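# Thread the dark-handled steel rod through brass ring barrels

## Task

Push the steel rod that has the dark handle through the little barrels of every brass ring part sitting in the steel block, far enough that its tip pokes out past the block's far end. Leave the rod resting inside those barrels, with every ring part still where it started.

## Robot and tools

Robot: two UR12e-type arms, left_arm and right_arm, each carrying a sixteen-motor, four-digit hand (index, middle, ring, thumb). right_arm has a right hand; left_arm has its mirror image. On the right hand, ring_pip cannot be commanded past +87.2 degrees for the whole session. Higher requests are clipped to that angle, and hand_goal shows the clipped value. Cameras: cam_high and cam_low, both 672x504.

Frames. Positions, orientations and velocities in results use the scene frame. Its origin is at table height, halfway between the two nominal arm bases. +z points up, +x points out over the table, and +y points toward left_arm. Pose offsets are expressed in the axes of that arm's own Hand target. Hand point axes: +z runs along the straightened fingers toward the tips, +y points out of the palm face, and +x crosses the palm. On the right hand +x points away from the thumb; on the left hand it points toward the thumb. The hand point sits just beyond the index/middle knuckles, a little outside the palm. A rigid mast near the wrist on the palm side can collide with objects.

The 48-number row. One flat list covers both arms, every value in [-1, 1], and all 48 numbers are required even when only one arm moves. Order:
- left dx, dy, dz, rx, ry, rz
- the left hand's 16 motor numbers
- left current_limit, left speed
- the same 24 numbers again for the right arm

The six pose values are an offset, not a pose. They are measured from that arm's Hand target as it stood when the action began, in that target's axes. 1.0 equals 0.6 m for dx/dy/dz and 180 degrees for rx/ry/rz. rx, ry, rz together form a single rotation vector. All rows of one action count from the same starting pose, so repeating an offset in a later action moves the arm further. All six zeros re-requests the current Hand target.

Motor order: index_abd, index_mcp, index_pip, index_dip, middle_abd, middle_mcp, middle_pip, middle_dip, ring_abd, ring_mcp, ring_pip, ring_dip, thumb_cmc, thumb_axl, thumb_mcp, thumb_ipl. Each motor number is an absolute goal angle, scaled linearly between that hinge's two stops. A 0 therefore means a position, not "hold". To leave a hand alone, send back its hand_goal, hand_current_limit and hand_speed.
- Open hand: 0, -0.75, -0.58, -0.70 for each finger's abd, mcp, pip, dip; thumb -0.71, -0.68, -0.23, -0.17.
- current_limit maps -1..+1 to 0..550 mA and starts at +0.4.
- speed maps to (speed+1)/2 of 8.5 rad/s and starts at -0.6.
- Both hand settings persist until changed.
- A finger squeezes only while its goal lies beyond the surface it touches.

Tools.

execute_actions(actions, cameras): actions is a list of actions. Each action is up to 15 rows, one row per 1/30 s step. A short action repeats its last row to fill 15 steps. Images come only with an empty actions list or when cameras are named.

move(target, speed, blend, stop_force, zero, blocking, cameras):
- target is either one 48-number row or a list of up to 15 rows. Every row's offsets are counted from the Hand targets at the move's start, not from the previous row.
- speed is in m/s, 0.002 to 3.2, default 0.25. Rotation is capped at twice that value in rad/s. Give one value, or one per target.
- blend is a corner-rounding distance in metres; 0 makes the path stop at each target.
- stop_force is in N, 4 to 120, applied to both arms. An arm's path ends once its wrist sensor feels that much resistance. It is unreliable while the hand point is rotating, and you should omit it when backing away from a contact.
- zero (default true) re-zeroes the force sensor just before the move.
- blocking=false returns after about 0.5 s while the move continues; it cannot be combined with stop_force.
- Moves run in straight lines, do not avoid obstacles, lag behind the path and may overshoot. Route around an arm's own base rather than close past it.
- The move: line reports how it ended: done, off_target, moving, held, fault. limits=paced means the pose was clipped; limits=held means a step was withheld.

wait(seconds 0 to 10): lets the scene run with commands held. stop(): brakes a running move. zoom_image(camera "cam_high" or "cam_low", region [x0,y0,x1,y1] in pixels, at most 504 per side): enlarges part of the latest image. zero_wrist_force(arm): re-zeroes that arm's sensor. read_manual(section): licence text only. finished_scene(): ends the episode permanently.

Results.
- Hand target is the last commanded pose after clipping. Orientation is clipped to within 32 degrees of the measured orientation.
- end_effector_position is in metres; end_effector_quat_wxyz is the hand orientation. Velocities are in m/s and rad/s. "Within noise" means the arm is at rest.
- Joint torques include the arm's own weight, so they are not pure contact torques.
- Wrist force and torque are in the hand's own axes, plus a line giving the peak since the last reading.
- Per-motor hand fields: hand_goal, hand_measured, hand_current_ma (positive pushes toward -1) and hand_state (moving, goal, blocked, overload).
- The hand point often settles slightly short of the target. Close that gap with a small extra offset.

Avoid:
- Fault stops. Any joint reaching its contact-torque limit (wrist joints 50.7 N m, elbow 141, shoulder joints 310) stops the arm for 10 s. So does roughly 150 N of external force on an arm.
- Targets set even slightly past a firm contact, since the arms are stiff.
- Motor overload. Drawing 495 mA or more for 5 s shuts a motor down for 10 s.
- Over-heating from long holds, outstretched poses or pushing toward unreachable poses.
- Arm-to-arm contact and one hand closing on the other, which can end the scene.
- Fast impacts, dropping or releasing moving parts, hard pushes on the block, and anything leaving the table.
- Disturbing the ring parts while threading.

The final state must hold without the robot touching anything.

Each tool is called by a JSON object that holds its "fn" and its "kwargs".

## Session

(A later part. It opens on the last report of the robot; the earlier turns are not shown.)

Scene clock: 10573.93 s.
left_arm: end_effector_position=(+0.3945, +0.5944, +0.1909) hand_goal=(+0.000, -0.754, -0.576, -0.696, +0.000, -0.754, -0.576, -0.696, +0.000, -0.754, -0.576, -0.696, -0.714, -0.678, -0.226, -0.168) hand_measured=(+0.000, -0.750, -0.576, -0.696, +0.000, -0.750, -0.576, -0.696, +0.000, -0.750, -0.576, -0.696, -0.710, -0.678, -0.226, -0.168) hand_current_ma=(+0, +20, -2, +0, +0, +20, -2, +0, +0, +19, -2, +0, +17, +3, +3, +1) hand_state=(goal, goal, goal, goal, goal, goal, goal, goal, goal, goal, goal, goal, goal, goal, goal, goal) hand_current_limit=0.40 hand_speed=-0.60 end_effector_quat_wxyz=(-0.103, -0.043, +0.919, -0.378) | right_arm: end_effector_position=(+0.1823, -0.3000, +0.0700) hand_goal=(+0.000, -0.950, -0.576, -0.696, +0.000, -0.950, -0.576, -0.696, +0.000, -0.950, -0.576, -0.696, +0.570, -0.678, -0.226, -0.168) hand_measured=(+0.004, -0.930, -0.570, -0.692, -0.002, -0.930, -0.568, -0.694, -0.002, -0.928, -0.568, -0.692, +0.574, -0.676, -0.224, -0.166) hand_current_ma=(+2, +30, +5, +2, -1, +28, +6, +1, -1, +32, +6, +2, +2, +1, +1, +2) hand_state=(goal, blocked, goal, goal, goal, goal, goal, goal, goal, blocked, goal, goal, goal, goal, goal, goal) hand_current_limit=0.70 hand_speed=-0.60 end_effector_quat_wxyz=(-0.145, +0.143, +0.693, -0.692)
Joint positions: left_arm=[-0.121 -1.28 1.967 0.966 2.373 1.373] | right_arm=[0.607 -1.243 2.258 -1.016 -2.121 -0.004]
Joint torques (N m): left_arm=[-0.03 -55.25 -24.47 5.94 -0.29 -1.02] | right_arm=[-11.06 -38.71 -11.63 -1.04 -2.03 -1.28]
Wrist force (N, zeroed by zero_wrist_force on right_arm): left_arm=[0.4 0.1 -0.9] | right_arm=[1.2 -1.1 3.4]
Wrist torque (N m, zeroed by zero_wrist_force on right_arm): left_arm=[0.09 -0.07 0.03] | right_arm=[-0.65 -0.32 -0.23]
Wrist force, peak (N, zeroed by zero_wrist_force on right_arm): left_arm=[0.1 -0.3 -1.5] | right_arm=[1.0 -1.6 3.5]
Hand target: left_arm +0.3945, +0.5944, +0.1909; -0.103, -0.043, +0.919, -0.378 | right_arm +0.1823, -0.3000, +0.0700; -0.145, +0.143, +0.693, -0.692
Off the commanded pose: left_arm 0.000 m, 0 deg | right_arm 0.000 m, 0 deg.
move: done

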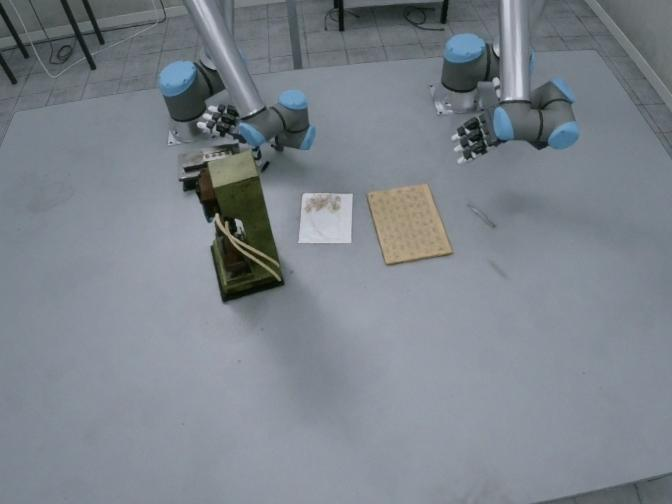

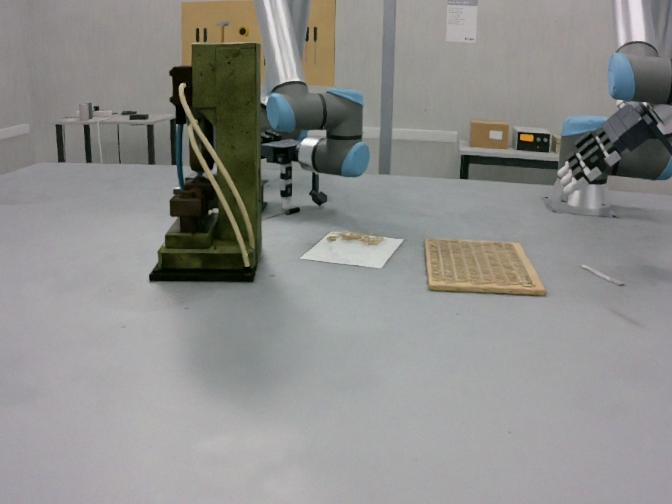

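{"fn": "move", "kwargs": {"target": [0,0,0,0,0,0,0,-0.754,-0.576,-0.696,0,-0.754,-0.576,-0.696,0,-0.754,-0.576,-0.696,-0.714,-0.678,-0.226,-0.168,0.4,-0.6,-0.0002,0.0025,-0.0667,0,0,0,0,-0.95,-0.576,-0.696,0,-0.95,-0.576,-0.696,0,-0.95,-0.576,-0.696,0.571,-0.678,-0.226,-0.168,0.7,-0.6], "speed": 0.03, "cameras": ["all"]}}

{"fn": "zoom_image", "kwargs": {"camera": "cam_low", "region": [250, 150, 330, 230]}}

{"fn": "zoom_image", "kwargs": {"camera": "cam_high", "region": [210, 110, 290, 190]}}

Scene clock: 10586.73 s.
left_arm: end_effector_position=(+0.3945, +0.5944, +0.1909) hand_goal=(+0.000, -0.754, -0.576, -0.696, +0.000, -0.754, -0.576, -0.696, +0.000, -0.754, -0.576, -0.696, -0.714, -0.678, -0.226, -0.168) hand_measured=(+0.000, -0.750, -0.576, -0.696, +0.000, -0.750, -0.576, -0.696, +0.000, -0.750, -0.576, -0.696, -0.710, -0.678, -0.226, -0.168) hand_current_ma=(+0, +20, -2, +0, +0, +20, -2, +0, +0, +19, -2, +0, +17, +3, +3, +1) hand_state=(goal, goal, goal, goal, goal, goal, goal, goal, goal, goal, goal, goal, goal, goal, goal, goal) hand_current_limit=0.40 hand_speed=-0.60 end_effector_quat_wxyz=(-0.103, -0.043, +0.919, -0.378) | right_arm: end_effector_position=(+0.1983, -0.2635, +0.0686) hand_goal=(+0.000, -0.950, -0.576, -0.696, +0.000, -0.950, -0.576, -0.696, +0.000, -0.950, -0.576, -0.696, +0.570, -0.678, -0.226, -0.168) hand_measured=(+0.004, -0.930, -0.570, -0.692, -0.002, -0.930, -0.568, -0.694, -0.002, -0.928, -0.568, -0.692, +0.572, -0.676, -0.224, -0.166) hand_current_ma=(+2, +30, +5, +2, -1, +28, +6, +1, -1, +32, +6, +2, +1, +1, +1, +2) hand_state=(goal, blocked, goal, goal, goal, goal, goal, goal, goal, blocked, goal, goal, goal, goal, goal, goal) hand_current_limit=0.70 hand_speed=-0.60 end_effector_quat_wxyz=(-0.145, +0.143, +0.693, -0.692)
Joint positions: left_arm=[-0.121 -1.28 1.967 0.966 2.373 1.373] | right_arm=[0.646 -1.195 2.181 -0.988 -2.082 -0.004]
Joint torques (N m): left_arm=[0.1 -52.95 -24.25 5.71 -0.4 -0.83] | right_arm=[11.81 -43.81 -25.47 4.44 1.4 1.49]
Wrist force (N, zeroed by zero_wrist_force on right_arm): left_arm=[0.3 -0.3 -1.3] | right_arm=[1.3 -1.1 3.3]
Wrist torque (N m, zeroed by zero_wrist_force on right_arm): left_arm=[0.07 -0.06 0.02] | right_arm=[-0.63 -0.33 -0.21]
Wrist force, peak (N, zeroed by zero_wrist_force on right_arm): left_arm=[0.3 0.0 -1.5] | right_arm=[1.0 -1.0 3.7]
Hand target: left_arm +0.3945, +0.5944, +0.1909; -0.103, -0.043, +0.919, -0.378 | right_arm +0.1983, -0.2634, +0.0685; -0.145, +0.143, +0.693, -0.692
Off the commanded pose: left_arm 0.000 m, 0 deg | right_arm 0.000 m, 0 deg.
move: done

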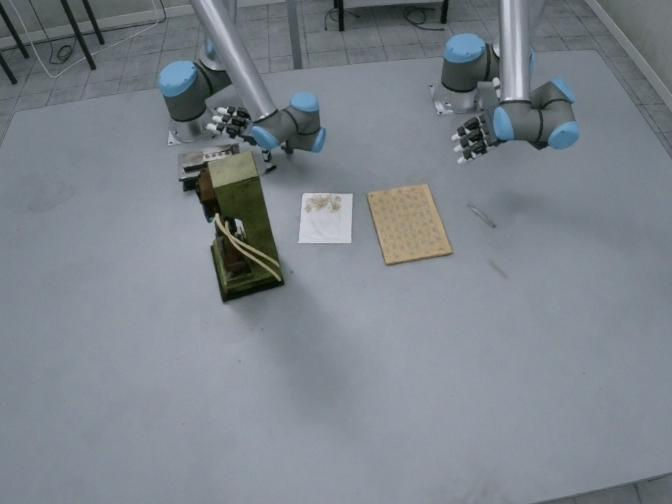

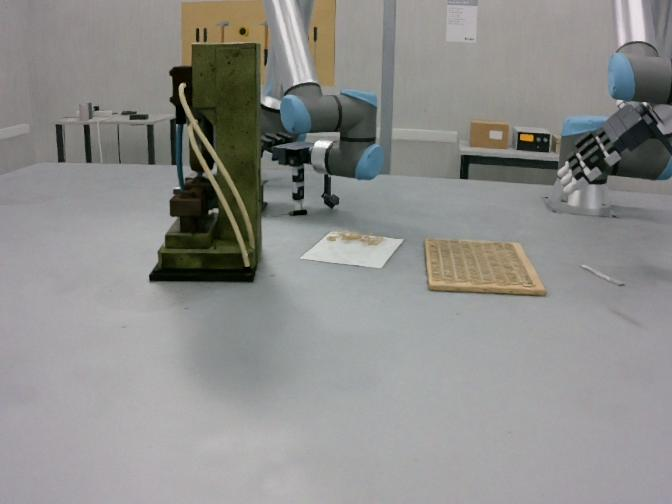

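Scaled by 6.300.

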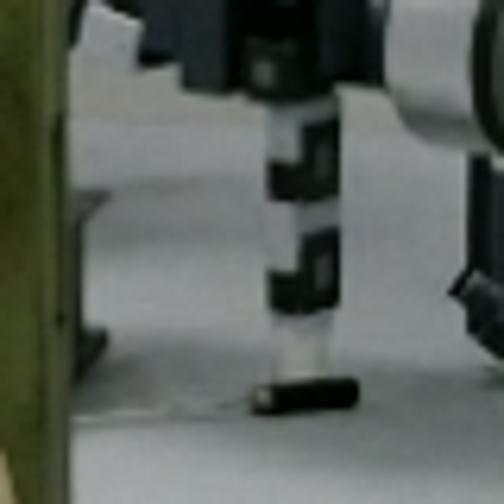

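Scaled by 6.300.

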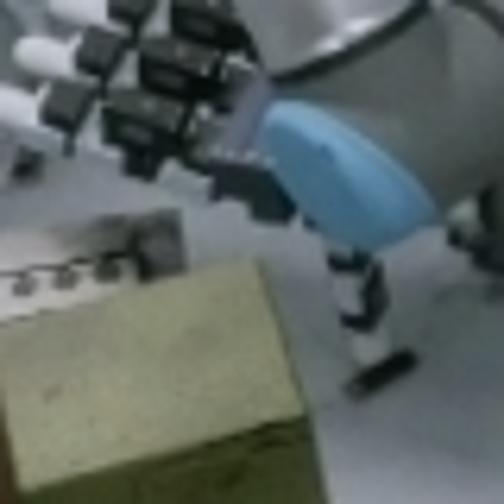

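{"fn": "move", "kwargs": {"target": [0,0,0,0,0,0,0,-0.754,-0.576,-0.696,0,-0.754,-0.576,-0.696,0,-0.754,-0.576,-0.696,-0.714,-0.678,-0.226,-0.168,0.4,-0.6,0,-0.1833,0.03,0,0,0,0,-0.95,-0.576,-0.696,0,-0.95,-0.576,-0.696,0,-0.95,-0.576,-0.696,0.571,-0.678,-0.226,-0.168,0.7,-0.6], "speed": 0.1, "cameras": ["all"]}}

{"fn": "zoom_image", "kwargs": {"camera": "cam_low", "region": [250, 180, 330, 230]}}

{"fn": "zoom_image", "kwargs": {"camera": "cam_high", "region": [240, 140, 300, 190]}}

Scene clock: 10819.50 s.
left_arm: end_effector_position=(+0.3945, +0.5944, +0.1909) hand_goal=(+0.000, -0.754, -0.576, -0.696, +0.000, -0.754, -0.576, -0.696, +0.000, -0.754, -0.576, -0.696, -0.714, -0.678, -0.226, -0.168) hand_measured=(+0.000, -0.750, -0.576, -0.696, +0.000, -0.750, -0.576, -0.696, +0.000, -0.750, -0.576, -0.696, -0.710, -0.678, -0.226, -0.168) hand_current_ma=(+0, +20, -2, +0, +0, +20, -2, +0, +0, +19, -2, +0, +17, +3, +3, +1) hand_state=(goal, goal, goal, goal, goal, goal, goal, goal, goal, goal, goal, goal, goal, goal, goal, goal) hand_current_limit=0.40 hand_speed=-0.60 end_effector_quat_wxyz=(-0.103, -0.043, +0.919, -0.378) | right_arm: end_effector_position=(+0.1915, -0.2801, +0.1783) hand_goal=(+0.000, -0.950, -0.576, -0.696, +0.000, -0.950, -0.576, -0.696, +0.000, -0.950, -0.576, -0.696, +0.570, -0.678, -0.226, -0.168) hand_measured=(+0.004, -0.930, -0.570, -0.692, -0.002, -0.930, -0.568, -0.694, -0.002, -0.928, -0.568, -0.692, +0.572, -0.676, -0.224, -0.166) hand_current_ma=(+2, +30, +5, +2, -1, +28, +6, +1, -1, +32, +6, +2, +1, +1, +1, +2) hand_state=(goal, blocked, goal, goal, goal, goal, goal, goal, goal, blocked, goal, goal, goal, goal, goal, goal) hand_current_limit=0.70 hand_speed=-0.60 end_effector_quat_wxyz=(-0.145, +0.143, +0.693, -0.692)
Joint positions: left_arm=[-0.121 -1.28 1.967 0.966 2.373 1.373] | right_arm=[0.628 -1.385 2.159 -0.775 -2.099 -0.004]
Joint torques (N m): left_arm=[0.98 -52.35 -23.75 5.84 -0.1 -1.06] | right_arm=[-11 -62.26 -32.32 4.18 -2.08 0.3]
Wrist force (N, zeroed by zero_wrist_force on right_arm): left_arm=[0.1 0.0 -1.4] | right_arm=[1.1 -1.0 3.5]
Wrist torque (N m, zeroed by zero_wrist_force on right_arm): left_arm=[0.11 -0.05 0.01] | right_arm=[-0.64 -0.32 -0.21]
Wrist force, peak (N, zeroed by zero_wrist_force on right_arm): left_arm=[0.2 -0.4 -1.4] | right_arm=[1.5 -1.1 3.7]
Hand target: left_arm +0.3945, +0.5944, +0.1909; -0.103, -0.043, +0.919, -0.378 | right_arm +0.1914, -0.2801, +0.1785; -0.145, +0.143, +0.693, -0.692
Off the commanded pose: left_arm 0.000 m, 0 deg | right_arm 0.000 m, 0 deg.
move: done

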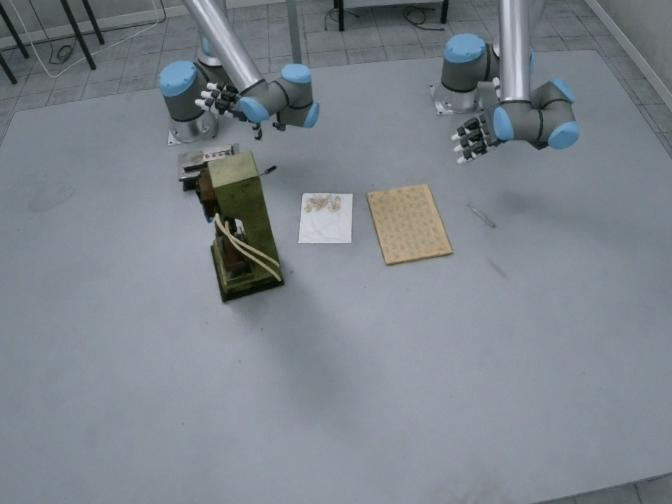

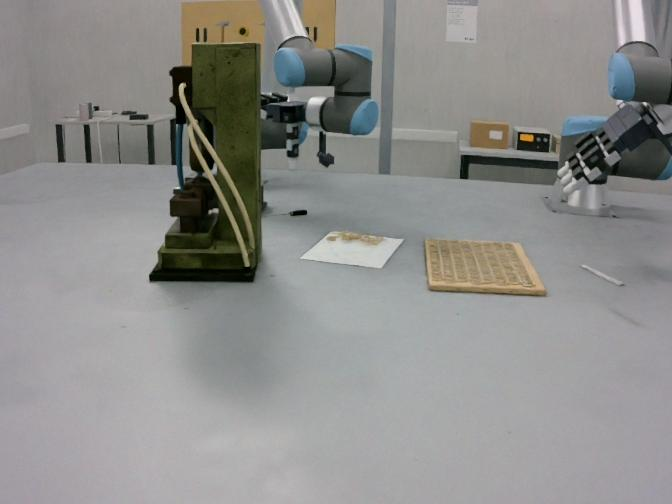

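Scaled by 6.300.

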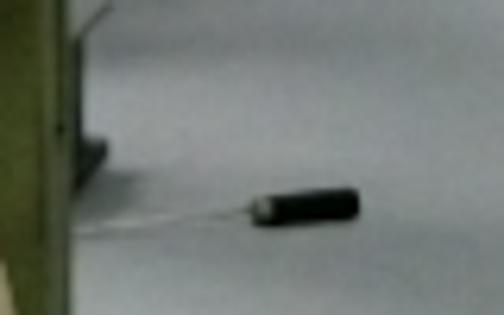

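Scaled by 8.400.

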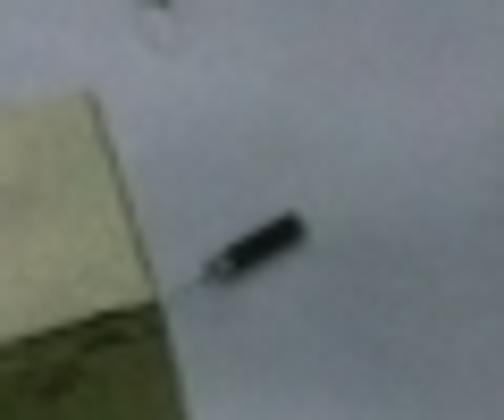

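{"fn": "move", "kwargs": {"target": [0,0,0,0,0,0,0,-0.754,-0.576,-0.696,0,-0.754,-0.576,-0.696,0,-0.754,-0.576,-0.696,-0.714,-0.678,-0.226,-0.168,0.4,-0.6,0.0302,0.0975,-0.1142,-0.0888,0.2129,0.0311,0.05,0.093,0.131,-0.478,-0.05,0.093,0.131,-0.478,0,0.479,0.591,-0.116,0.653,-0.678,-0.328,0.0995,0.7,-0.6], "speed": 0.12, "cameras": ["all"]}}

{"fn": "zoom_image", "kwargs": {"camera": "cam_low", "region": [250, 130, 350, 230]}}

{"fn": "zoom_image", "kwargs": {"camera": "cam_high", "region": [210, 110, 310, 190]}}

Scene clock: 10864.23 s.
left_arm: end_effector_position=(+0.3945, +0.5944, +0.1909) hand_goal=(+0.000, -0.754, -0.576, -0.696, +0.000, -0.754, -0.576, -0.696, +0.000, -0.754, -0.576, -0.696, -0.714, -0.678, -0.226, -0.168) hand_measured=(+0.000, -0.750, -0.576, -0.696, +0.000, -0.750, -0.576, -0.696, +0.000, -0.750, -0.576, -0.696, -0.710, -0.678, -0.226, -0.168) hand_current_ma=(+0, +20, -2, +0, +0, +20, -2, +0, +0, +19, -2, +0, +17, +3, +3, +1) hand_state=(goal, goal, goal, goal, goal, goal, goal, goal, goal, goal, goal, goal, goal, goal, goal, goal) hand_current_limit=0.40 hand_speed=-0.60 end_effector_quat_wxyz=(-0.103, -0.043, +0.919, -0.378) | right_arm: end_effector_position=(+0.2020, -0.2100, +0.1202) hand_goal=(+0.050, +0.092, +0.130, -0.478, -0.050, +0.092, +0.130, -0.478, +0.000, +0.478, +0.590, -0.116, +0.652, -0.678, -0.328, +0.100) hand_measured=(+0.046, +0.092, +0.128, -0.480, -0.048, +0.092, +0.128, -0.480, -0.002, +0.472, +0.582, -0.120, +0.648, -0.676, -0.326, +0.098) hand_current_ma=(-2, +0, -1, -1, +1, +0, -2, -1, -1, -5, -6, -2, -2, +1, +2, -2) hand_state=(goal, goal, goal, goal, goal, goal, goal, goal, goal, goal, goal, goal, goal, goal, goal, goal) hand_current_limit=0.70 hand_speed=-0.60 end_effector_quat_wxyz=(-0.309, +0.412, +0.687, -0.512)
Joint positions: left_arm=[-0.121 -1.28 1.967 0.966 2.373 1.373] | right_arm=[0.451 -1.382 2.147 -1.054 -1.601 -0.012]
Joint torques (N m): left_arm=[0.63 -50.24 -24.77 6.21 -0.43 -0.75] | right_arm=[-10.97 -61.76 -20.71 -2.2 1.5 3.73]
Wrist force (N, zeroed by zero_wrist_force on right_arm): left_arm=[0.3 0.0 -1.2] | right_arm=[1.0 -1.4 2.8]
Wrist torque (N m, zeroed by zero_wrist_force on right_arm): left_arm=[0.11 -0.06 0.02] | right_arm=[-0.47 -0.19 -0.24]
Wrist force, peak (N, zeroed by zero_wrist_force on right_arm): left_arm=[0.3 0.0 -1.5] | right_arm=[1.5 -1.0 3.6]
Hand target: left_arm +0.3945, +0.5944, +0.1909; -0.103, -0.043, +0.919, -0.378 | right_arm +0.2020, -0.2099, +0.1201; -0.309, +0.412, +0.687, -0.512
Off the commanded pose: left_arm 0.000 m, 0 deg | right_arm 0.000 m, 0 deg.
move: done

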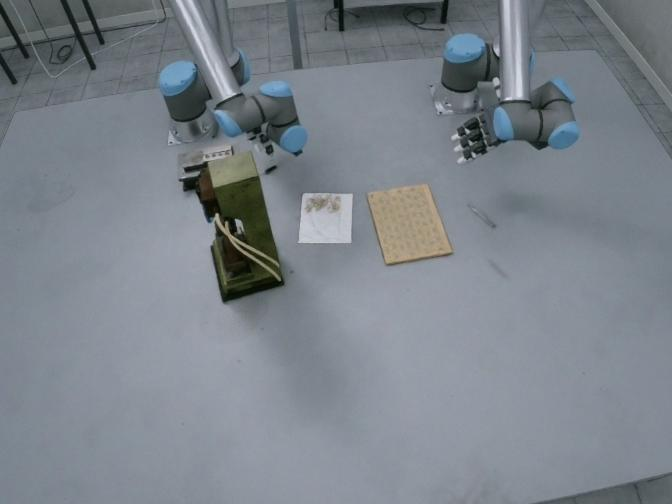

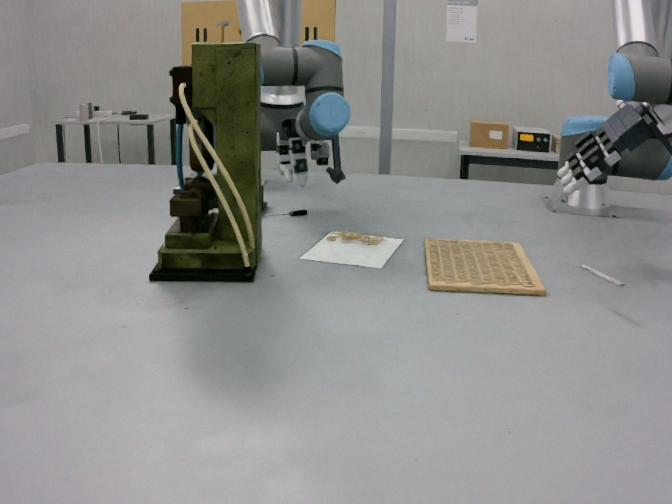

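Scaled by 5.040.

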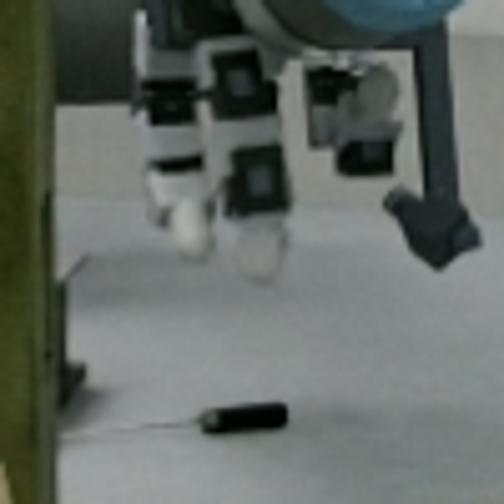

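Scaled by 5.040.

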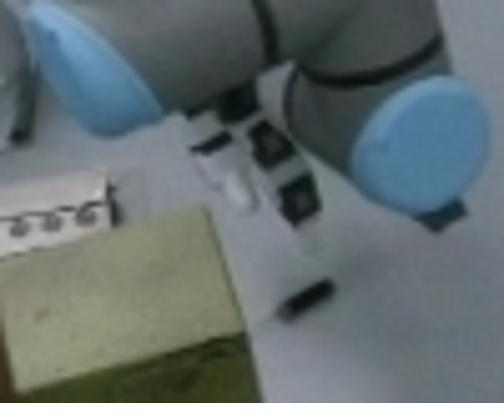

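{"fn": "move", "kwargs": {"target": [0,0,0,0,0,0,0,-0.754,-0.576,-0.696,0,-0.754,-0.576,-0.696,0,-0.754,-0.576,-0.696,-0.714,-0.678,-0.226,-0.168,0.4,-0.6,0,0.1038,0.031,0,0,0,0.05,0.093,0.131,-0.478,-0.05,0.093,0.131,-0.478,0,0.479,0.591,-0.116,0.653,-0.678,-0.328,0.0995,0.7,-0.6], "speed": 0.1, "cameras": ["all"]}}

{"fn": "zoom_image", "kwargs": {"camera": "cam_low", "region": [260, 160, 340, 230]}}

{"fn": "zoom_image", "kwargs": {"camera": "cam_high", "region": [230, 120, 310, 190]}}

Scene clock: 10881.57 s.
left_arm: end_effector_position=(+0.3945, +0.5944, +0.1909) hand_goal=(+0.000, -0.754, -0.576, -0.696, +0.000, -0.754, -0.576, -0.696, +0.000, -0.754, -0.576, -0.696, -0.714, -0.678, -0.226, -0.168) hand_measured=(+0.000, -0.750, -0.576, -0.696, +0.000, -0.750, -0.576, -0.696, +0.000, -0.750, -0.576, -0.696, -0.710, -0.678, -0.226, -0.168) hand_current_ma=(+0, +20, -2, +0, +0, +20, -2, +0, +0, +19, -2, +0, +17, +3, +3, +1) hand_state=(goal, goal, goal, goal, goal, goal, goal, goal, goal, goal, goal, goal, goal, goal, goal, goal) hand_current_limit=0.40 hand_speed=-0.60 end_effector_quat_wxyz=(-0.103, -0.043, +0.919, -0.378) | right_arm: end_effector_position=(+0.2018, -0.2098, +0.0553) hand_goal=(+0.050, +0.092, +0.130, -0.478, -0.050, +0.092, +0.130, -0.478, +0.000, +0.478, +0.590, -0.116, +0.652, -0.678, -0.328, +0.100) hand_measured=(+0.046, +0.092, +0.128, -0.480, -0.048, +0.092, +0.128, -0.480, -0.002, +0.472, +0.582, -0.120, +0.648, -0.676, -0.326, +0.098) hand_current_ma=(-2, +0, -1, -1, +1, +0, -2, -1, -1, -5, -6, -2, -2, +1, +2, -2) hand_state=(goal, goal, goal, goal, goal, goal, goal, goal, goal, goal, goal, goal, goal, goal, goal, goal) hand_current_limit=0.70 hand_speed=-0.60 end_effector_quat_wxyz=(-0.309, +0.412, +0.687, -0.512)
Joint positions: left_arm=[-0.121 -1.28 1.967 0.966 2.373 1.373] | right_arm=[0.451 -1.288 2.186 -1.187 -1.601 -0.012]
Joint torques (N m): left_arm=[1.36 -53.91 -24.18 5.81 -0.31 -0.64] | right_arm=[13.25 -40.86 -16.64 -1.71 1.45 3.76]
Wrist force (N, zeroed by zero_wrist_force on right_arm): left_arm=[0.3 0.1 -1.2] | right_arm=[1.3 -1.2 3.4]
Wrist torque (N m, zeroed by zero_wrist_force on right_arm): left_arm=[0.11 -0.06 0.03] | right_arm=[-0.50 -0.24 -0.22]
Wrist force, peak (N, zeroed by zero_wrist_force on right_arm): left_arm=[0.2 -0.2 -1.5] | right_arm=[1.3 -1.2 3.4]
Hand target: left_arm +0.3945, +0.5944, +0.1909; -0.103, -0.043, +0.919, -0.378 | right_arm +0.2018, -0.2098, +0.0551; -0.309, +0.412, +0.687, -0.512
Off the commanded pose: left_arm 0.000 m, 0 deg | right_arm 0.000 m, 0 deg.
move: done

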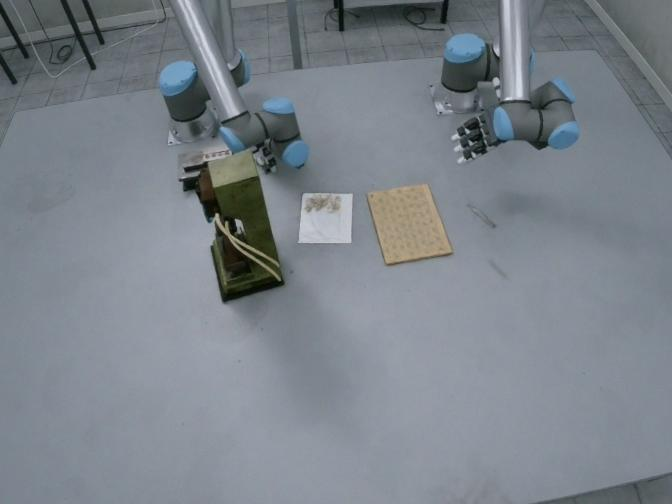

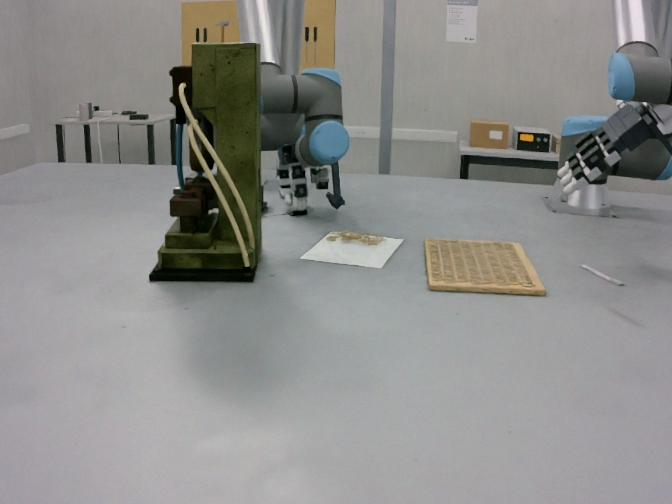

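Scaled by 6.300.

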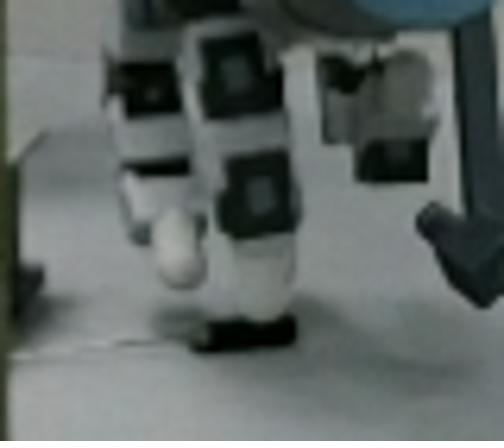

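Scaled by 6.300.

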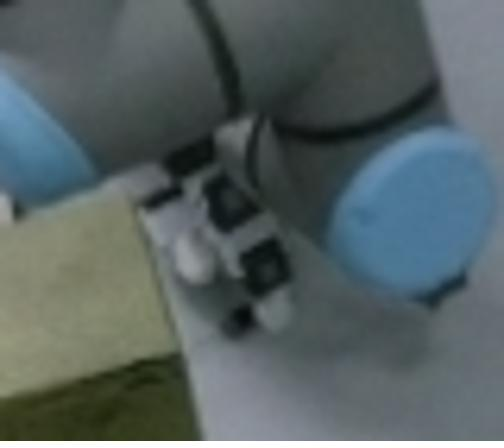

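{"fn": "move", "kwargs": {"target": [0,0,0,0,0,0,0,-0.754,-0.576,-0.696,0,-0.754,-0.576,-0.696,0,-0.754,-0.576,-0.696,-0.714,-0.678,-0.226,-0.168,0.4,-0.6,0,0.0351,0.0105,0,0,0,0.05,0.093,0.131,-0.478,-0.05,0.093,0.131,-0.478,0,0.479,0.591,-0.116,0.653,-0.678,-0.328,0.0995,0.7,-0.6], "speed": 0.008, "stop_force": 4, "cameras": ["all"]}}

{"fn": "zoom_image", "kwargs": {"camera": "cam_low", "region": [260, 160, 340, 230]}}

{"fn": "zoom_image", "kwargs": {"camera": "cam_high", "region": [230, 120, 310, 190]}}

Scene clock: 10910.23 s.
left_arm: end_effector_position=(+0.3945, +0.5944, +0.1909) hand_goal=(+0.000, -0.754, -0.576, -0.696, +0.000, -0.754, -0.576, -0.696, +0.000, -0.754, -0.576, -0.696, -0.714, -0.678, -0.226, -0.168) hand_measured=(+0.000, -0.750, -0.576, -0.696, +0.000, -0.750, -0.576, -0.696, +0.000, -0.750, -0.576, -0.696, -0.710, -0.678, -0.226, -0.168) hand_current_ma=(+0, +20, -2, +0, +0, +20, -2, +0, +0, +19, -2, +0, +17, +3, +3, +1) hand_state=(goal, goal, goal, goal, goal, goal, goal, goal, goal, goal, goal, goal, goal, goal, goal, goal) hand_current_limit=0.40 hand_speed=-0.60 end_effector_quat_wxyz=(-0.103, -0.043, +0.919, -0.378) | right_arm: end_effector_position=(+0.2017, -0.2097, +0.0367) hand_goal=(+0.050, +0.092, +0.130, -0.478, -0.050, +0.092, +0.130, -0.478, +0.000, +0.478, +0.590, -0.116, +0.652, -0.678, -0.328, +0.100) hand_measured=(+0.048, +0.090, +0.134, -0.474, -0.048, +0.090, +0.134, -0.476, -0.002, +0.472, +0.582, -0.120, +0.648, -0.676, -0.328, +0.100) hand_current_ma=(-1, -2, +3, +2, +1, -1, +2, +1, -1, -5, -6, -2, -2, +1, +0, +0) hand_state=(goal, goal, goal, goal, goal, goal, goal, goal, goal, goal, goal, goal, goal, goal, goal, goal) hand_current_limit=0.70 hand_speed=-0.60 end_effector_quat_wxyz=(-0.309, +0.412, +0.687, -0.512)
Joint positions: left_arm=[-0.121 -1.28 1.967 0.966 2.373 1.373] | right_arm=[0.451 -1.258 2.194 -1.225 -1.601 -0.012]
Joint torques (N m): left_arm=[-0.03 -55.4 -24.99 5.84 -0.25 -1.15] | right_arm=[9.04 -67.7 -28.61 2.98 1.36 2.52]
Wrist force (N, zeroed by zero_wrist_force on right_arm): left_arm=[0.0 0.0 -1.0] | right_arm=[0.9 -2.3 3.1]
Wrist torque (N m, zeroed by zero_wrist_force on right_arm): left_arm=[0.08 -0.01 0.00] | right_arm=[-0.47 -0.18 -0.23]
Wrist force, peak (N, zeroed by zero_wrist_force on right_arm): left_arm=[0.1 0.0 -1.6] | right_arm=[1.0 -9.0 3.4]
Hand target: left_arm +0.3945, +0.5944, +0.1909; -0.103, -0.043, +0.919, -0.378 | right_arm +0.2017, -0.2097, +0.0367; -0.309, +0.412, +0.687, -0.512 (not the last commanded pose)
Off the commanded pose: left_arm 0.000 m, 0 deg | right_arm 0.004 m, 0 deg.
move: contact (right_arm)

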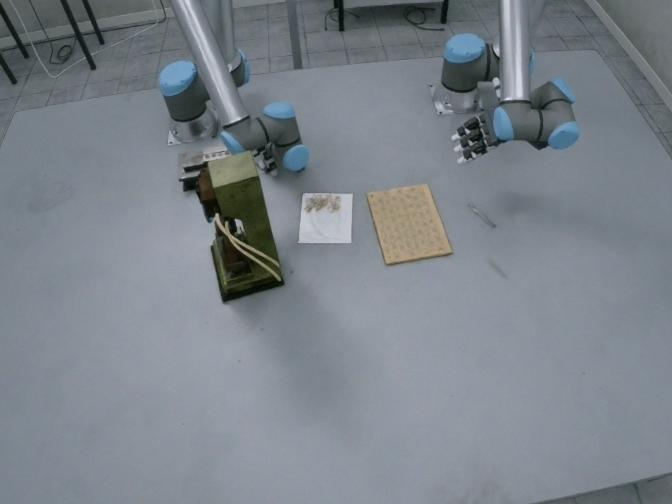

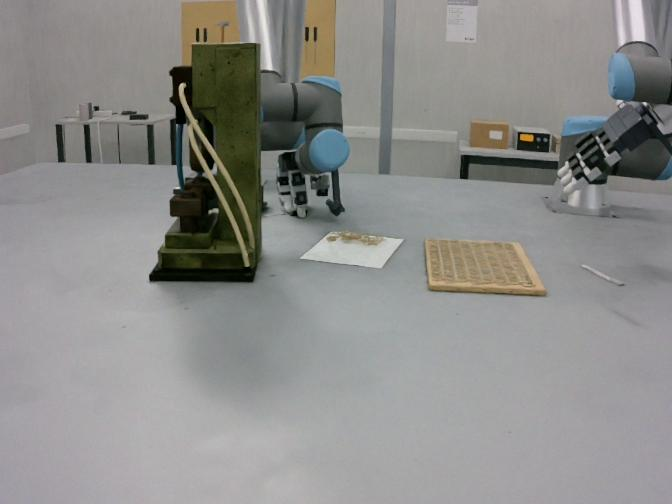

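Scaled by 6.300.

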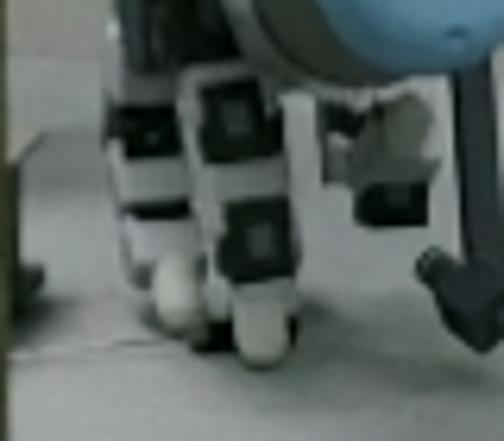

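Scaled by 6.300.

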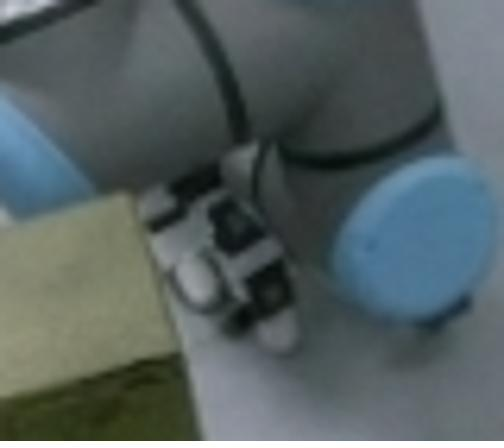

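{"fn": "move", "kwargs": {"target": [0,0,0,0,0,0,0,-0.754,-0.576,-0.696,0,-0.754,-0.576,-0.696,0,-0.754,-0.576,-0.696,-0.714,-0.678,-0.226,-0.168,0.4,-0.6,0,-0.00096,-0.0003,0,0,0,0.05,0.093,0.131,-0.478,-0.05,0.093,0.131,-0.478,0,0.479,0.591,-0.116,0.653,-0.678,-0.328,0.213,0.75,-0.94], "speed": 0.01}}

{"fn": "move", "kwargs": {"target": [0,0,0,0,0,0,0,-0.754,-0.576,-0.696,0,-0.754,-0.576,-0.696,0,-0.754,-0.576,-0.696,-0.714,-0.678,-0.226,-0.168,0.4,-0.6,0,0,0,0,0,0,0.05,0.30,-0.10,-0.478,-0.05,0.30,-0.10,-0.478,0,0.479,0.591,-0.116,0.653,-0.678,-0.25,0.213,0.75,-0.95], "speed": 0.01, "cameras": ["all"]}}

{"fn": "zoom_image", "kwargs": {"camera": "cam_low", "region": [260, 160, 340, 230]}}

{"fn": "zoom_image", "kwargs": {"camera": "cam_high", "region": [230, 120, 310, 190]}}

Scene clock: 10948.90 s.
left_arm: end_effector_position=(+0.3945, +0.5944, +0.1909) hand_goal=(+0.000, -0.754, -0.576, -0.696, +0.000, -0.754, -0.576, -0.696, +0.000, -0.754, -0.576, -0.696, -0.714, -0.678, -0.226, -0.168) hand_measured=(+0.000, -0.750, -0.576, -0.696, +0.000, -0.750, -0.576, -0.696, +0.000, -0.750, -0.576, -0.696, -0.710, -0.678, -0.226, -0.168) hand_current_ma=(+0, +20, -2, +0, +0, +20, -2, +0, +0, +19, -2, +0, +17, +3, +3, +1) hand_state=(goal, goal, goal, goal, goal, goal, goal, goal, goal, goal, goal, goal, goal, goal, goal, goal) hand_current_limit=0.40 hand_speed=-0.60 end_effector_quat_wxyz=(-0.103, -0.043, +0.919, -0.378) | right_arm: end_effector_position=(+0.2017, -0.2097, +0.0373) hand_goal=(+0.050, +0.092, +0.130, -0.478, -0.050, +0.092, +0.130, -0.478, +0.000, +0.478, +0.590, -0.116, +0.652, -0.678, -0.328, +0.212) hand_measured=(+0.048, +0.090, +0.132, -0.476, -0.048, +0.090, +0.132, -0.476, -0.002, +0.472, +0.582, -0.120, +0.648, -0.676, -0.328, +0.210) hand_current_ma=(-1, -1, +0, +1, +1, +0, +1, +1, -1, -5, -6, -2, -2, +1, +0, -2) hand_state=(goal, goal, goal, goal, goal, goal, goal, goal, goal, goal, goal, goal, goal, goal, goal, goal) hand_current_limit=0.75 hand_speed=-0.94 end_effector_quat_wxyz=(-0.309, +0.412, +0.687, -0.512)
Joint positions: left_arm=[-0.121 -1.28 1.967 0.966 2.373 1.373] | right_arm=[0.451 -1.259 2.194 -1.224 -1.601 -0.012]
Joint torques (N m): left_arm=[0.55 -53.86 -24.56 5.68 -0.21 -0.59] | right_arm=[-2.47 -68.28 -29.09 3.35 -0.05 -0.95]
Wrist force (N, zeroed by zero_wrist_force on right_arm): left_arm=[0.2 -0.1 -1.2] | right_arm=[0.9 -0.9 2.7]
Wrist torque (N m, zeroed by zero_wrist_force on right_arm): left_arm=[0.09 -0.06 0.02] | right_arm=[-0.41 -0.18 -0.24]
Wrist force, peak (N, zeroed by zero_wrist_force on right_arm): left_arm=[0.0 0.0 -1.5] | right_arm=[0.8 -2.5 3.5]
Hand target: left_arm +0.3945, +0.5944, +0.1909; -0.103, -0.043, +0.919, -0.378 | right_arm +0.2017, -0.2097, +0.0374; -0.309, +0.412, +0.687, -0.512
Off the commanded pose: left_arm 0.000 m, 0 deg | right_arm 0.000 m, 0 deg.
move: done

Scene clock: 10950.40 s.
left_arm: end_effector_position=(+0.3945, +0.5944, +0.1909) hand_goal=(+0.000, -0.754, -0.576, -0.696, +0.000, -0.754, -0.576, -0.696, +0.000, -0.754, -0.576, -0.696, -0.714, -0.678, -0.226, -0.168) hand_measured=(+0.000, -0.750, -0.576, -0.696, +0.000, -0.750, -0.576, -0.696, +0.000, -0.750, -0.576, -0.696, -0.710, -0.678, -0.226, -0.168) hand_current_ma=(+0, +20, -2, +0, +0, +20, -2, +0, +0, +19, -2, +0, +17, +3, +3, +1) hand_state=(goal, goal, goal, goal, goal, goal, goal, goal, goal, goal, goal, goal, goal, goal, goal, goal) hand_current_limit=0.40 hand_speed=-0.60 end_effector_quat_wxyz=(-0.103, -0.043, +0.919, -0.378) | right_arm: end_effector_position=(+0.2017, -0.2097, +0.0374) hand_goal=(+0.050, +0.300, -0.100, -0.478, -0.050, +0.300, -0.100, -0.478, +0.000, +0.478, +0.590, -0.116, +0.652, -0.678, -0.250, +0.212) hand_measured=(+0.048, +0.270, -0.066, -0.464, -0.046, +0.254, -0.052, -0.466, -0.002, +0.472, +0.582, -0.120, +0.644, -0.678, -0.272, +0.200) hand_current_ma=(-1, -52, +60, +14, +2, -97, +97, +13, -1, -5, -6, -2, -7, +0, -45, -19) hand_state=(goal, blocked, blocked, goal, goal, blocked, blocked, goal, goal, goal, goal, goal, goal, goal, blocked, goal) hand_current_limit=0.75 hand_speed=-0.95 end_effector_quat_wxyz=(-0.309, +0.412, +0.687, -0.512)
Joint positions: left_arm=[-0.121 -1.28 1.967 0.966 2.373 1.373] | right_arm=[0.451 -1.259 2.194 -1.224 -1.601 -0.012]
Joint torques (N m): left_arm=[0.5 -53.17 -24.87 5.85 -0.03 -0.75] | right_arm=[-6.93 -60.53 -27.64 -2.77 -0.41 -2.24]
Wrist force (N, zeroed by zero_wrist_force on right_arm): left_arm=[0.2 -0.2 -1.4] | right_arm=[0.9 -15.8 5.0]
Wrist torque (N m, zeroed by zero_wrist_force on right_arm): left_arm=[0.09 -0.05 0.02] | right_arm=[-0.79 -0.19 -0.26]
Wrist force, peak (N, zeroed by zero_wrist_force on right_arm): left_arm=[0.3 -0.2 -1.4] | right_arm=[0.9 -16.2 4.8]
Hand target: left_arm +0.3945, +0.5944, +0.1909; -0.103, -0.043, +0.919, -0.378 | right_arm +0.2017, -0.2097, +0.0374; -0.309, +0.412, +0.687, -0.512
Off the commanded pose: left_arm 0.000 m, 0 deg | right_arm 0.000 m, 0 deg.
move: done

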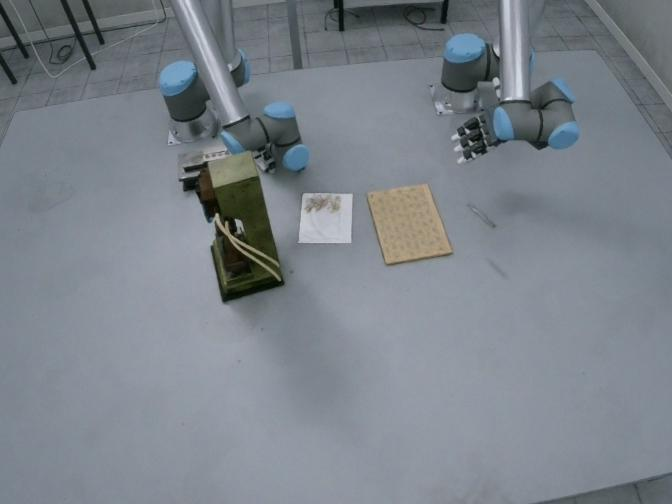

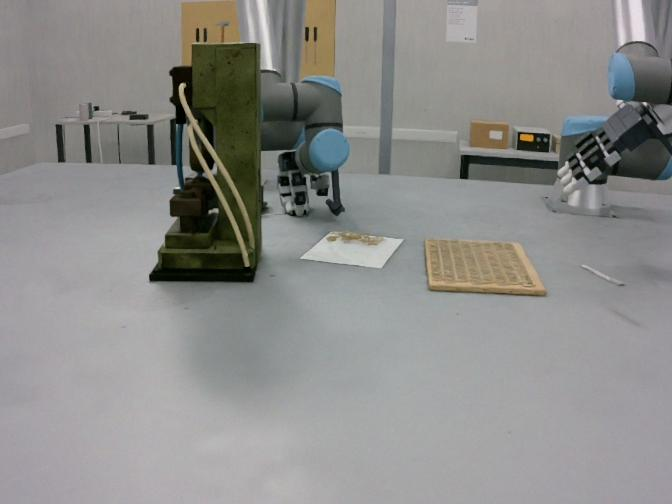

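Scaled by 6.300.

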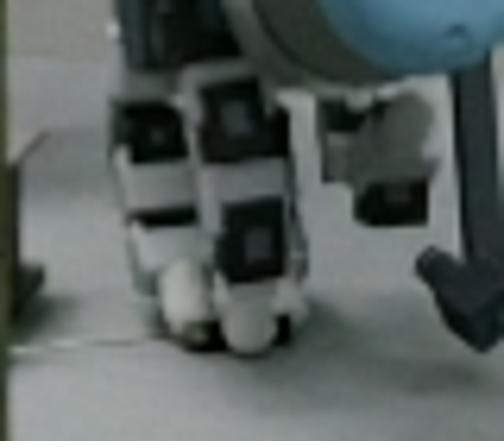

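Scaled by 6.300.

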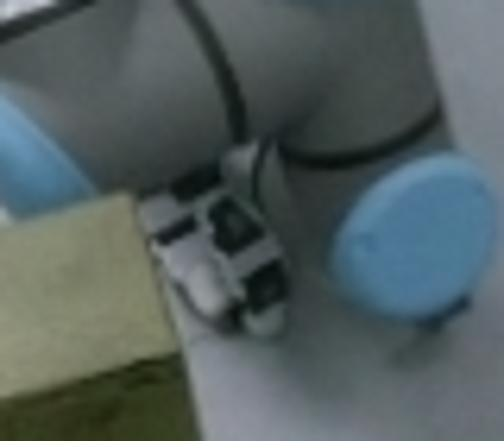

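{"fn": "move", "kwargs": {"target": [0,0,0,0,0,0,0,-0.754,-0.576,-0.696,0,-0.754,-0.576,-0.696,0,-0.754,-0.576,-0.696,-0.714,-0.678,-0.226,-0.168,0.4,-0.6,0,0,0,0,0,0,0.05,0.35,-0.03,-0.458,-0.05,0.34,-0.03,-0.458,0,0.479,0.591,-0.116,0.653,-0.678,-0.16,0.26,0.75,-0.96], "speed": 0.01}}

Scene clock: 10967.53 s.
left_arm: end_effector_position=(+0.3945, +0.5944, +0.1909) hand_goal=(+0.000, -0.754, -0.576, -0.696, +0.000, -0.754, -0.576, -0.696, +0.000, -0.754, -0.576, -0.696, -0.714, -0.678, -0.226, -0.168) hand_measured=(+0.000, -0.750, -0.576, -0.696, +0.000, -0.750, -0.576, -0.696, +0.000, -0.750, -0.576, -0.696, -0.710, -0.678, -0.226, -0.168) hand_current_ma=(+0, +20, -2, +0, +0, +20, -2, +0, +0, +19, -2, +0, +17, +3, +3, +1) hand_state=(goal, goal, goal, goal, goal, goal, goal, goal, goal, goal, goal, goal, goal, goal, goal, goal) hand_current_limit=0.40 hand_speed=-0.60 end_effector_quat_wxyz=(-0.103, -0.043, +0.919, -0.378) | right_arm: end_effector_position=(+0.2017, -0.2097, +0.0373) hand_goal=(+0.050, +0.350, -0.030, -0.458, -0.050, +0.340, -0.030, -0.458, +0.000, +0.478, +0.590, -0.116, +0.652, -0.678, -0.160, +0.260) hand_measured=(+0.046, +0.278, -0.066, -0.458, -0.044, +0.266, -0.060, -0.456, -0.002, +0.472, +0.582, -0.120, +0.644, -0.678, -0.272, +0.200) hand_current_ma=(-1, -188, -49, -1, +4, -196, -38, +1, -1, -5, -6, -2, -7, +0, -259, -204) hand_state=(goal, blocked, moving, moving, goal, blocked, moving, goal, goal, goal, goal, goal, goal, goal, moving, moving) hand_current_limit=0.75 hand_speed=-0.96 end_effector_quat_wxyz=(-0.309, +0.412, +0.687, -0.512)
Joint positions: left_arm=[-0.121 -1.28 1.967 0.966 2.373 1.373] | right_arm=[0.451 -1.259 2.194 -1.224 -1.601 -0.012]
Joint torques (N m): left_arm=[1.27 -53.89 -23.92 5.95 0.03 -1.07] | right_arm=[-6.7 -48.44 -25.77 -1.74 -0.35 -2.89]
Wrist force (N, zeroed by zero_wrist_force on right_arm): left_arm=[0.2 0.0 -1.1] | right_arm=[0.9 -5.0 3.8]
Wrist torque (N m, zeroed by zero_wrist_force on right_arm): left_arm=[0.08 -0.04 0.02] | right_arm=[-0.54 -0.19 -0.27]
Wrist force, peak (N, zeroed by zero_wrist_force on right_arm): left_arm=[0.1 0.0 -1.5] | right_arm=[1.0 -15.8 5.5]
Hand target: left_arm +0.3945, +0.5944, +0.1909; -0.103, -0.043, +0.919, -0.378 | right_arm +0.2017, -0.2097, +0.0374; -0.309, +0.412, +0.687, -0.512
Off the commanded pose: left_arm 0.000 m, 0 deg | right_arm 0.000 m, 0 deg.
move: done

{"fn": "move", "kwargs": {"target": [0,0,0,0,0,0,0,-0.754,-0.576,-0.696,0,-0.754,-0.576,-0.696,0,-0.754,-0.576,-0.696,-0.714,-0.678,-0.226,-0.168,0.4,-0.6,0,0,0,0,0,0,0.05,0.37,0.0,-0.44,-0.05,0.36,0.0,-0.44,0,0.479,0.591,-0.116,0.653,-0.678,-0.12,0.27,0.75,-0.96], "speed": 0.01}}

{"fn": "wait", "kwargs": {"seconds": 0.3, "cameras": ["all"]}}

{"fn": "zoom_image", "kwargs": {"camera": "cam_low", "region": [260, 160, 340, 230]}}

Scene clock: 10976.13 s.
left_arm: end_effector_position=(+0.3945, +0.5944, +0.1909) hand_goal=(+0.000, -0.754, -0.576, -0.696, +0.000, -0.754, -0.576, -0.696, +0.000, -0.754, -0.576, -0.696, -0.714, -0.678, -0.226, -0.168) hand_measured=(+0.000, -0.750, -0.576, -0.696, +0.000, -0.750, -0.576, -0.696, +0.000, -0.750, -0.576, -0.696, -0.710, -0.678, -0.226, -0.168) hand_current_ma=(+0, +20, -2, +0, +0, +20, -2, +0, +0, +19, -2, +0, +17, +3, +3, +1) hand_state=(goal, goal, goal, goal, goal, goal, goal, goal, goal, goal, goal, goal, goal, goal, goal, goal) hand_current_limit=0.40 hand_speed=-0.60 end_effector_quat_wxyz=(-0.103, -0.043, +0.919, -0.378) | right_arm: end_effector_position=(+0.2017, -0.2097, +0.0374) hand_goal=(+0.050, +0.370, +0.000, -0.440, -0.050, +0.360, +0.000, -0.440, +0.000, +0.478, +0.590, -0.116, +0.652, -0.678, -0.120, +0.270) hand_measured=(+0.046, +0.278, -0.054, -0.462, -0.044, +0.270, -0.056, -0.458, -0.002, +0.472, +0.582, -0.120, +0.644, -0.678, -0.272, +0.200) hand_current_ma=(-1, -270, -110, -29, +4, -259, -118, -22, -1, -5, -6, -2, -8, +0, -481, -256) hand_state=(goal, blocked, blocked, blocked, goal, blocked, blocked, goal, goal, goal, goal, goal, goal, goal, blocked, blocked) hand_current_limit=0.75 hand_speed=-0.96 end_effector_quat_wxyz=(-0.309, +0.412, +0.687, -0.512)
Joint positions: left_arm=[-0.121 -1.28 1.967 0.966 2.373 1.373] | right_arm=[0.451 -1.259 2.194 -1.224 -1.601 -0.012]
Joint torques (N m): left_arm=[-1.16 -52.52 -24.01 5.57 -0.15 -0.48] | right_arm=[-7.73 -48.01 -22.49 2.31 -0.38 -2.69]
Wrist force (N, zeroed by zero_wrist_force on right_arm): left_arm=[0.1 -0.1 -1.2] | right_arm=[1.3 -1.1 2.9]
Wrist torque (N m, zeroed by zero_wrist_force on right_arm): left_arm=[0.09 -0.04 0.01] | right_arm=[-0.45 -0.23 -0.23]
Wrist force, peak (N, zeroed by zero_wrist_force on right_arm): left_arm=[0.1 -0.2 -1.5] | right_arm=[0.9 -4.8 3.6]
Hand target: left_arm +0.3945, +0.5944, +0.1909; -0.103, -0.043, +0.919, -0.378 | right_arm +0.2017, -0.2097, +0.0374; -0.309, +0.412, +0.687, -0.512
Off the commanded pose: left_arm 0.000 m, 0 deg | right_arm 0.000 m, 0 deg.
move: done

Scene clock: 10976.43 s.
left_arm: end_effector_position=(+0.3945, +0.5944, +0.1909) hand_goal=(+0.000, -0.754, -0.576, -0.696, +0.000, -0.754, -0.576, -0.696, +0.000, -0.754, -0.576, -0.696, -0.714, -0.678, -0.226, -0.168) hand_measured=(+0.000, -0.750, -0.576, -0.696, +0.000, -0.750, -0.576, -0.696, +0.000, -0.750, -0.576, -0.696, -0.710, -0.678, -0.226, -0.168) hand_current_ma=(+0, +20, -2, +0, +0, +20, -2, +0, +0, +19, -2, +0, +17, +3, +3, +1) hand_state=(goal, goal, goal, goal, goal, goal, goal, goal, goal, goal, goal, goal, goal, goal, goal, goal) hand_current_limit=0.40 hand_speed=-0.60 end_effector_quat_wxyz=(-0.103, -0.043, +0.919, -0.378) | right_arm: end_effector_position=(+0.2017, -0.2097, +0.0374) hand_goal=(+0.050, +0.370, +0.000, -0.440, -0.050, +0.360, +0.000, -0.440, +0.000, +0.478, +0.590, -0.116, +0.652, -0.678, -0.120, +0.270) hand_measured=(+0.046, +0.278, -0.054, -0.462, -0.044, +0.270, -0.056, -0.458, -0.002, +0.472, +0.582, -0.120, +0.644, -0.678, -0.272, +0.200) hand_current_ma=(-1, -270, -110, -29, +4, -259, -118, -22, -1, -5, -6, -2, -8, +0, -481, -256) hand_state=(goal, blocked, blocked, blocked, goal, blocked, blocked, goal, goal, goal, goal, goal, goal, goal, blocked, blocked) hand_current_limit=0.75 hand_speed=-0.96 end_effector_quat_wxyz=(-0.309, +0.412, +0.687, -0.512)
Joint positions: left_arm=[-0.121 -1.28 1.967 0.966 2.373 1.373] | right_arm=[0.451 -1.259 2.194 -1.224 -1.601 -0.012]
Joint torques (N m): left_arm=[-1.87 -52.97 -25.3 6.06 -0.39 -0.67] | right_arm=[-6.21 -46.86 -23.17 2.25 -0.29 -2.8]
Wrist force (N, zeroed by zero_wrist_force on right_arm): left_arm=[-0.1 -0.1 -1.1] | right_arm=[1.1 -0.9 2.5]
Wrist torque (N m, zeroed by zero_wrist_force on right_arm): left_arm=[0.07 0.00 -0.01] | right_arm=[-0.40 -0.20 -0.25]
Wrist force, peak (N, zeroed by zero_wrist_force on right_arm): left_arm=[0.4 -0.1 -1.5] | right_arm=[1.3 -0.9 2.9]
Hand target: left_arm +0.3945, +0.5944, +0.1909; -0.103, -0.043, +0.919, -0.378 | right_arm +0.2017, -0.2097, +0.0374; -0.309, +0.412, +0.687, -0.512
Off the commanded pose: left_arm 0.000 m, 0 deg | right_arm 0.000 m, 0 deg.
wait: 0.30 s; at rest by 0.17 s

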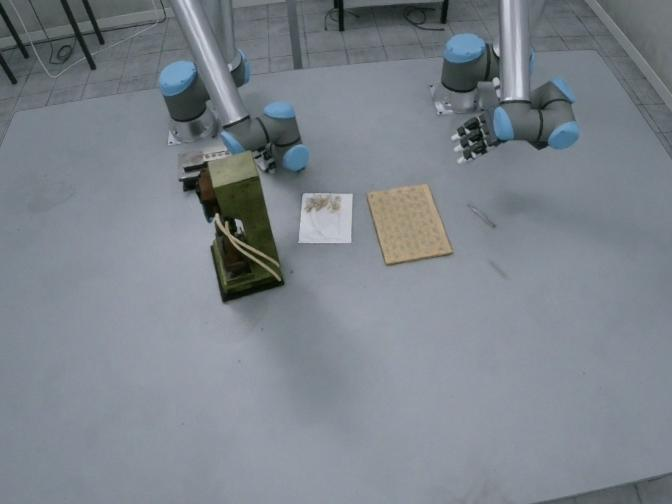

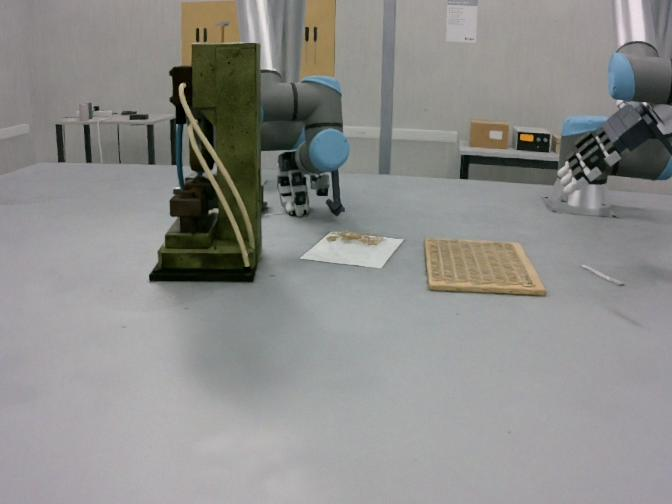

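Scaled by 6.300.

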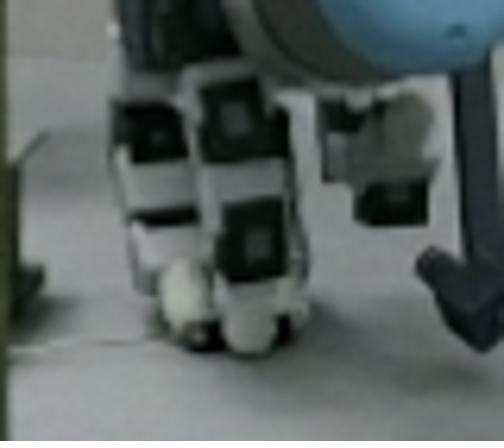

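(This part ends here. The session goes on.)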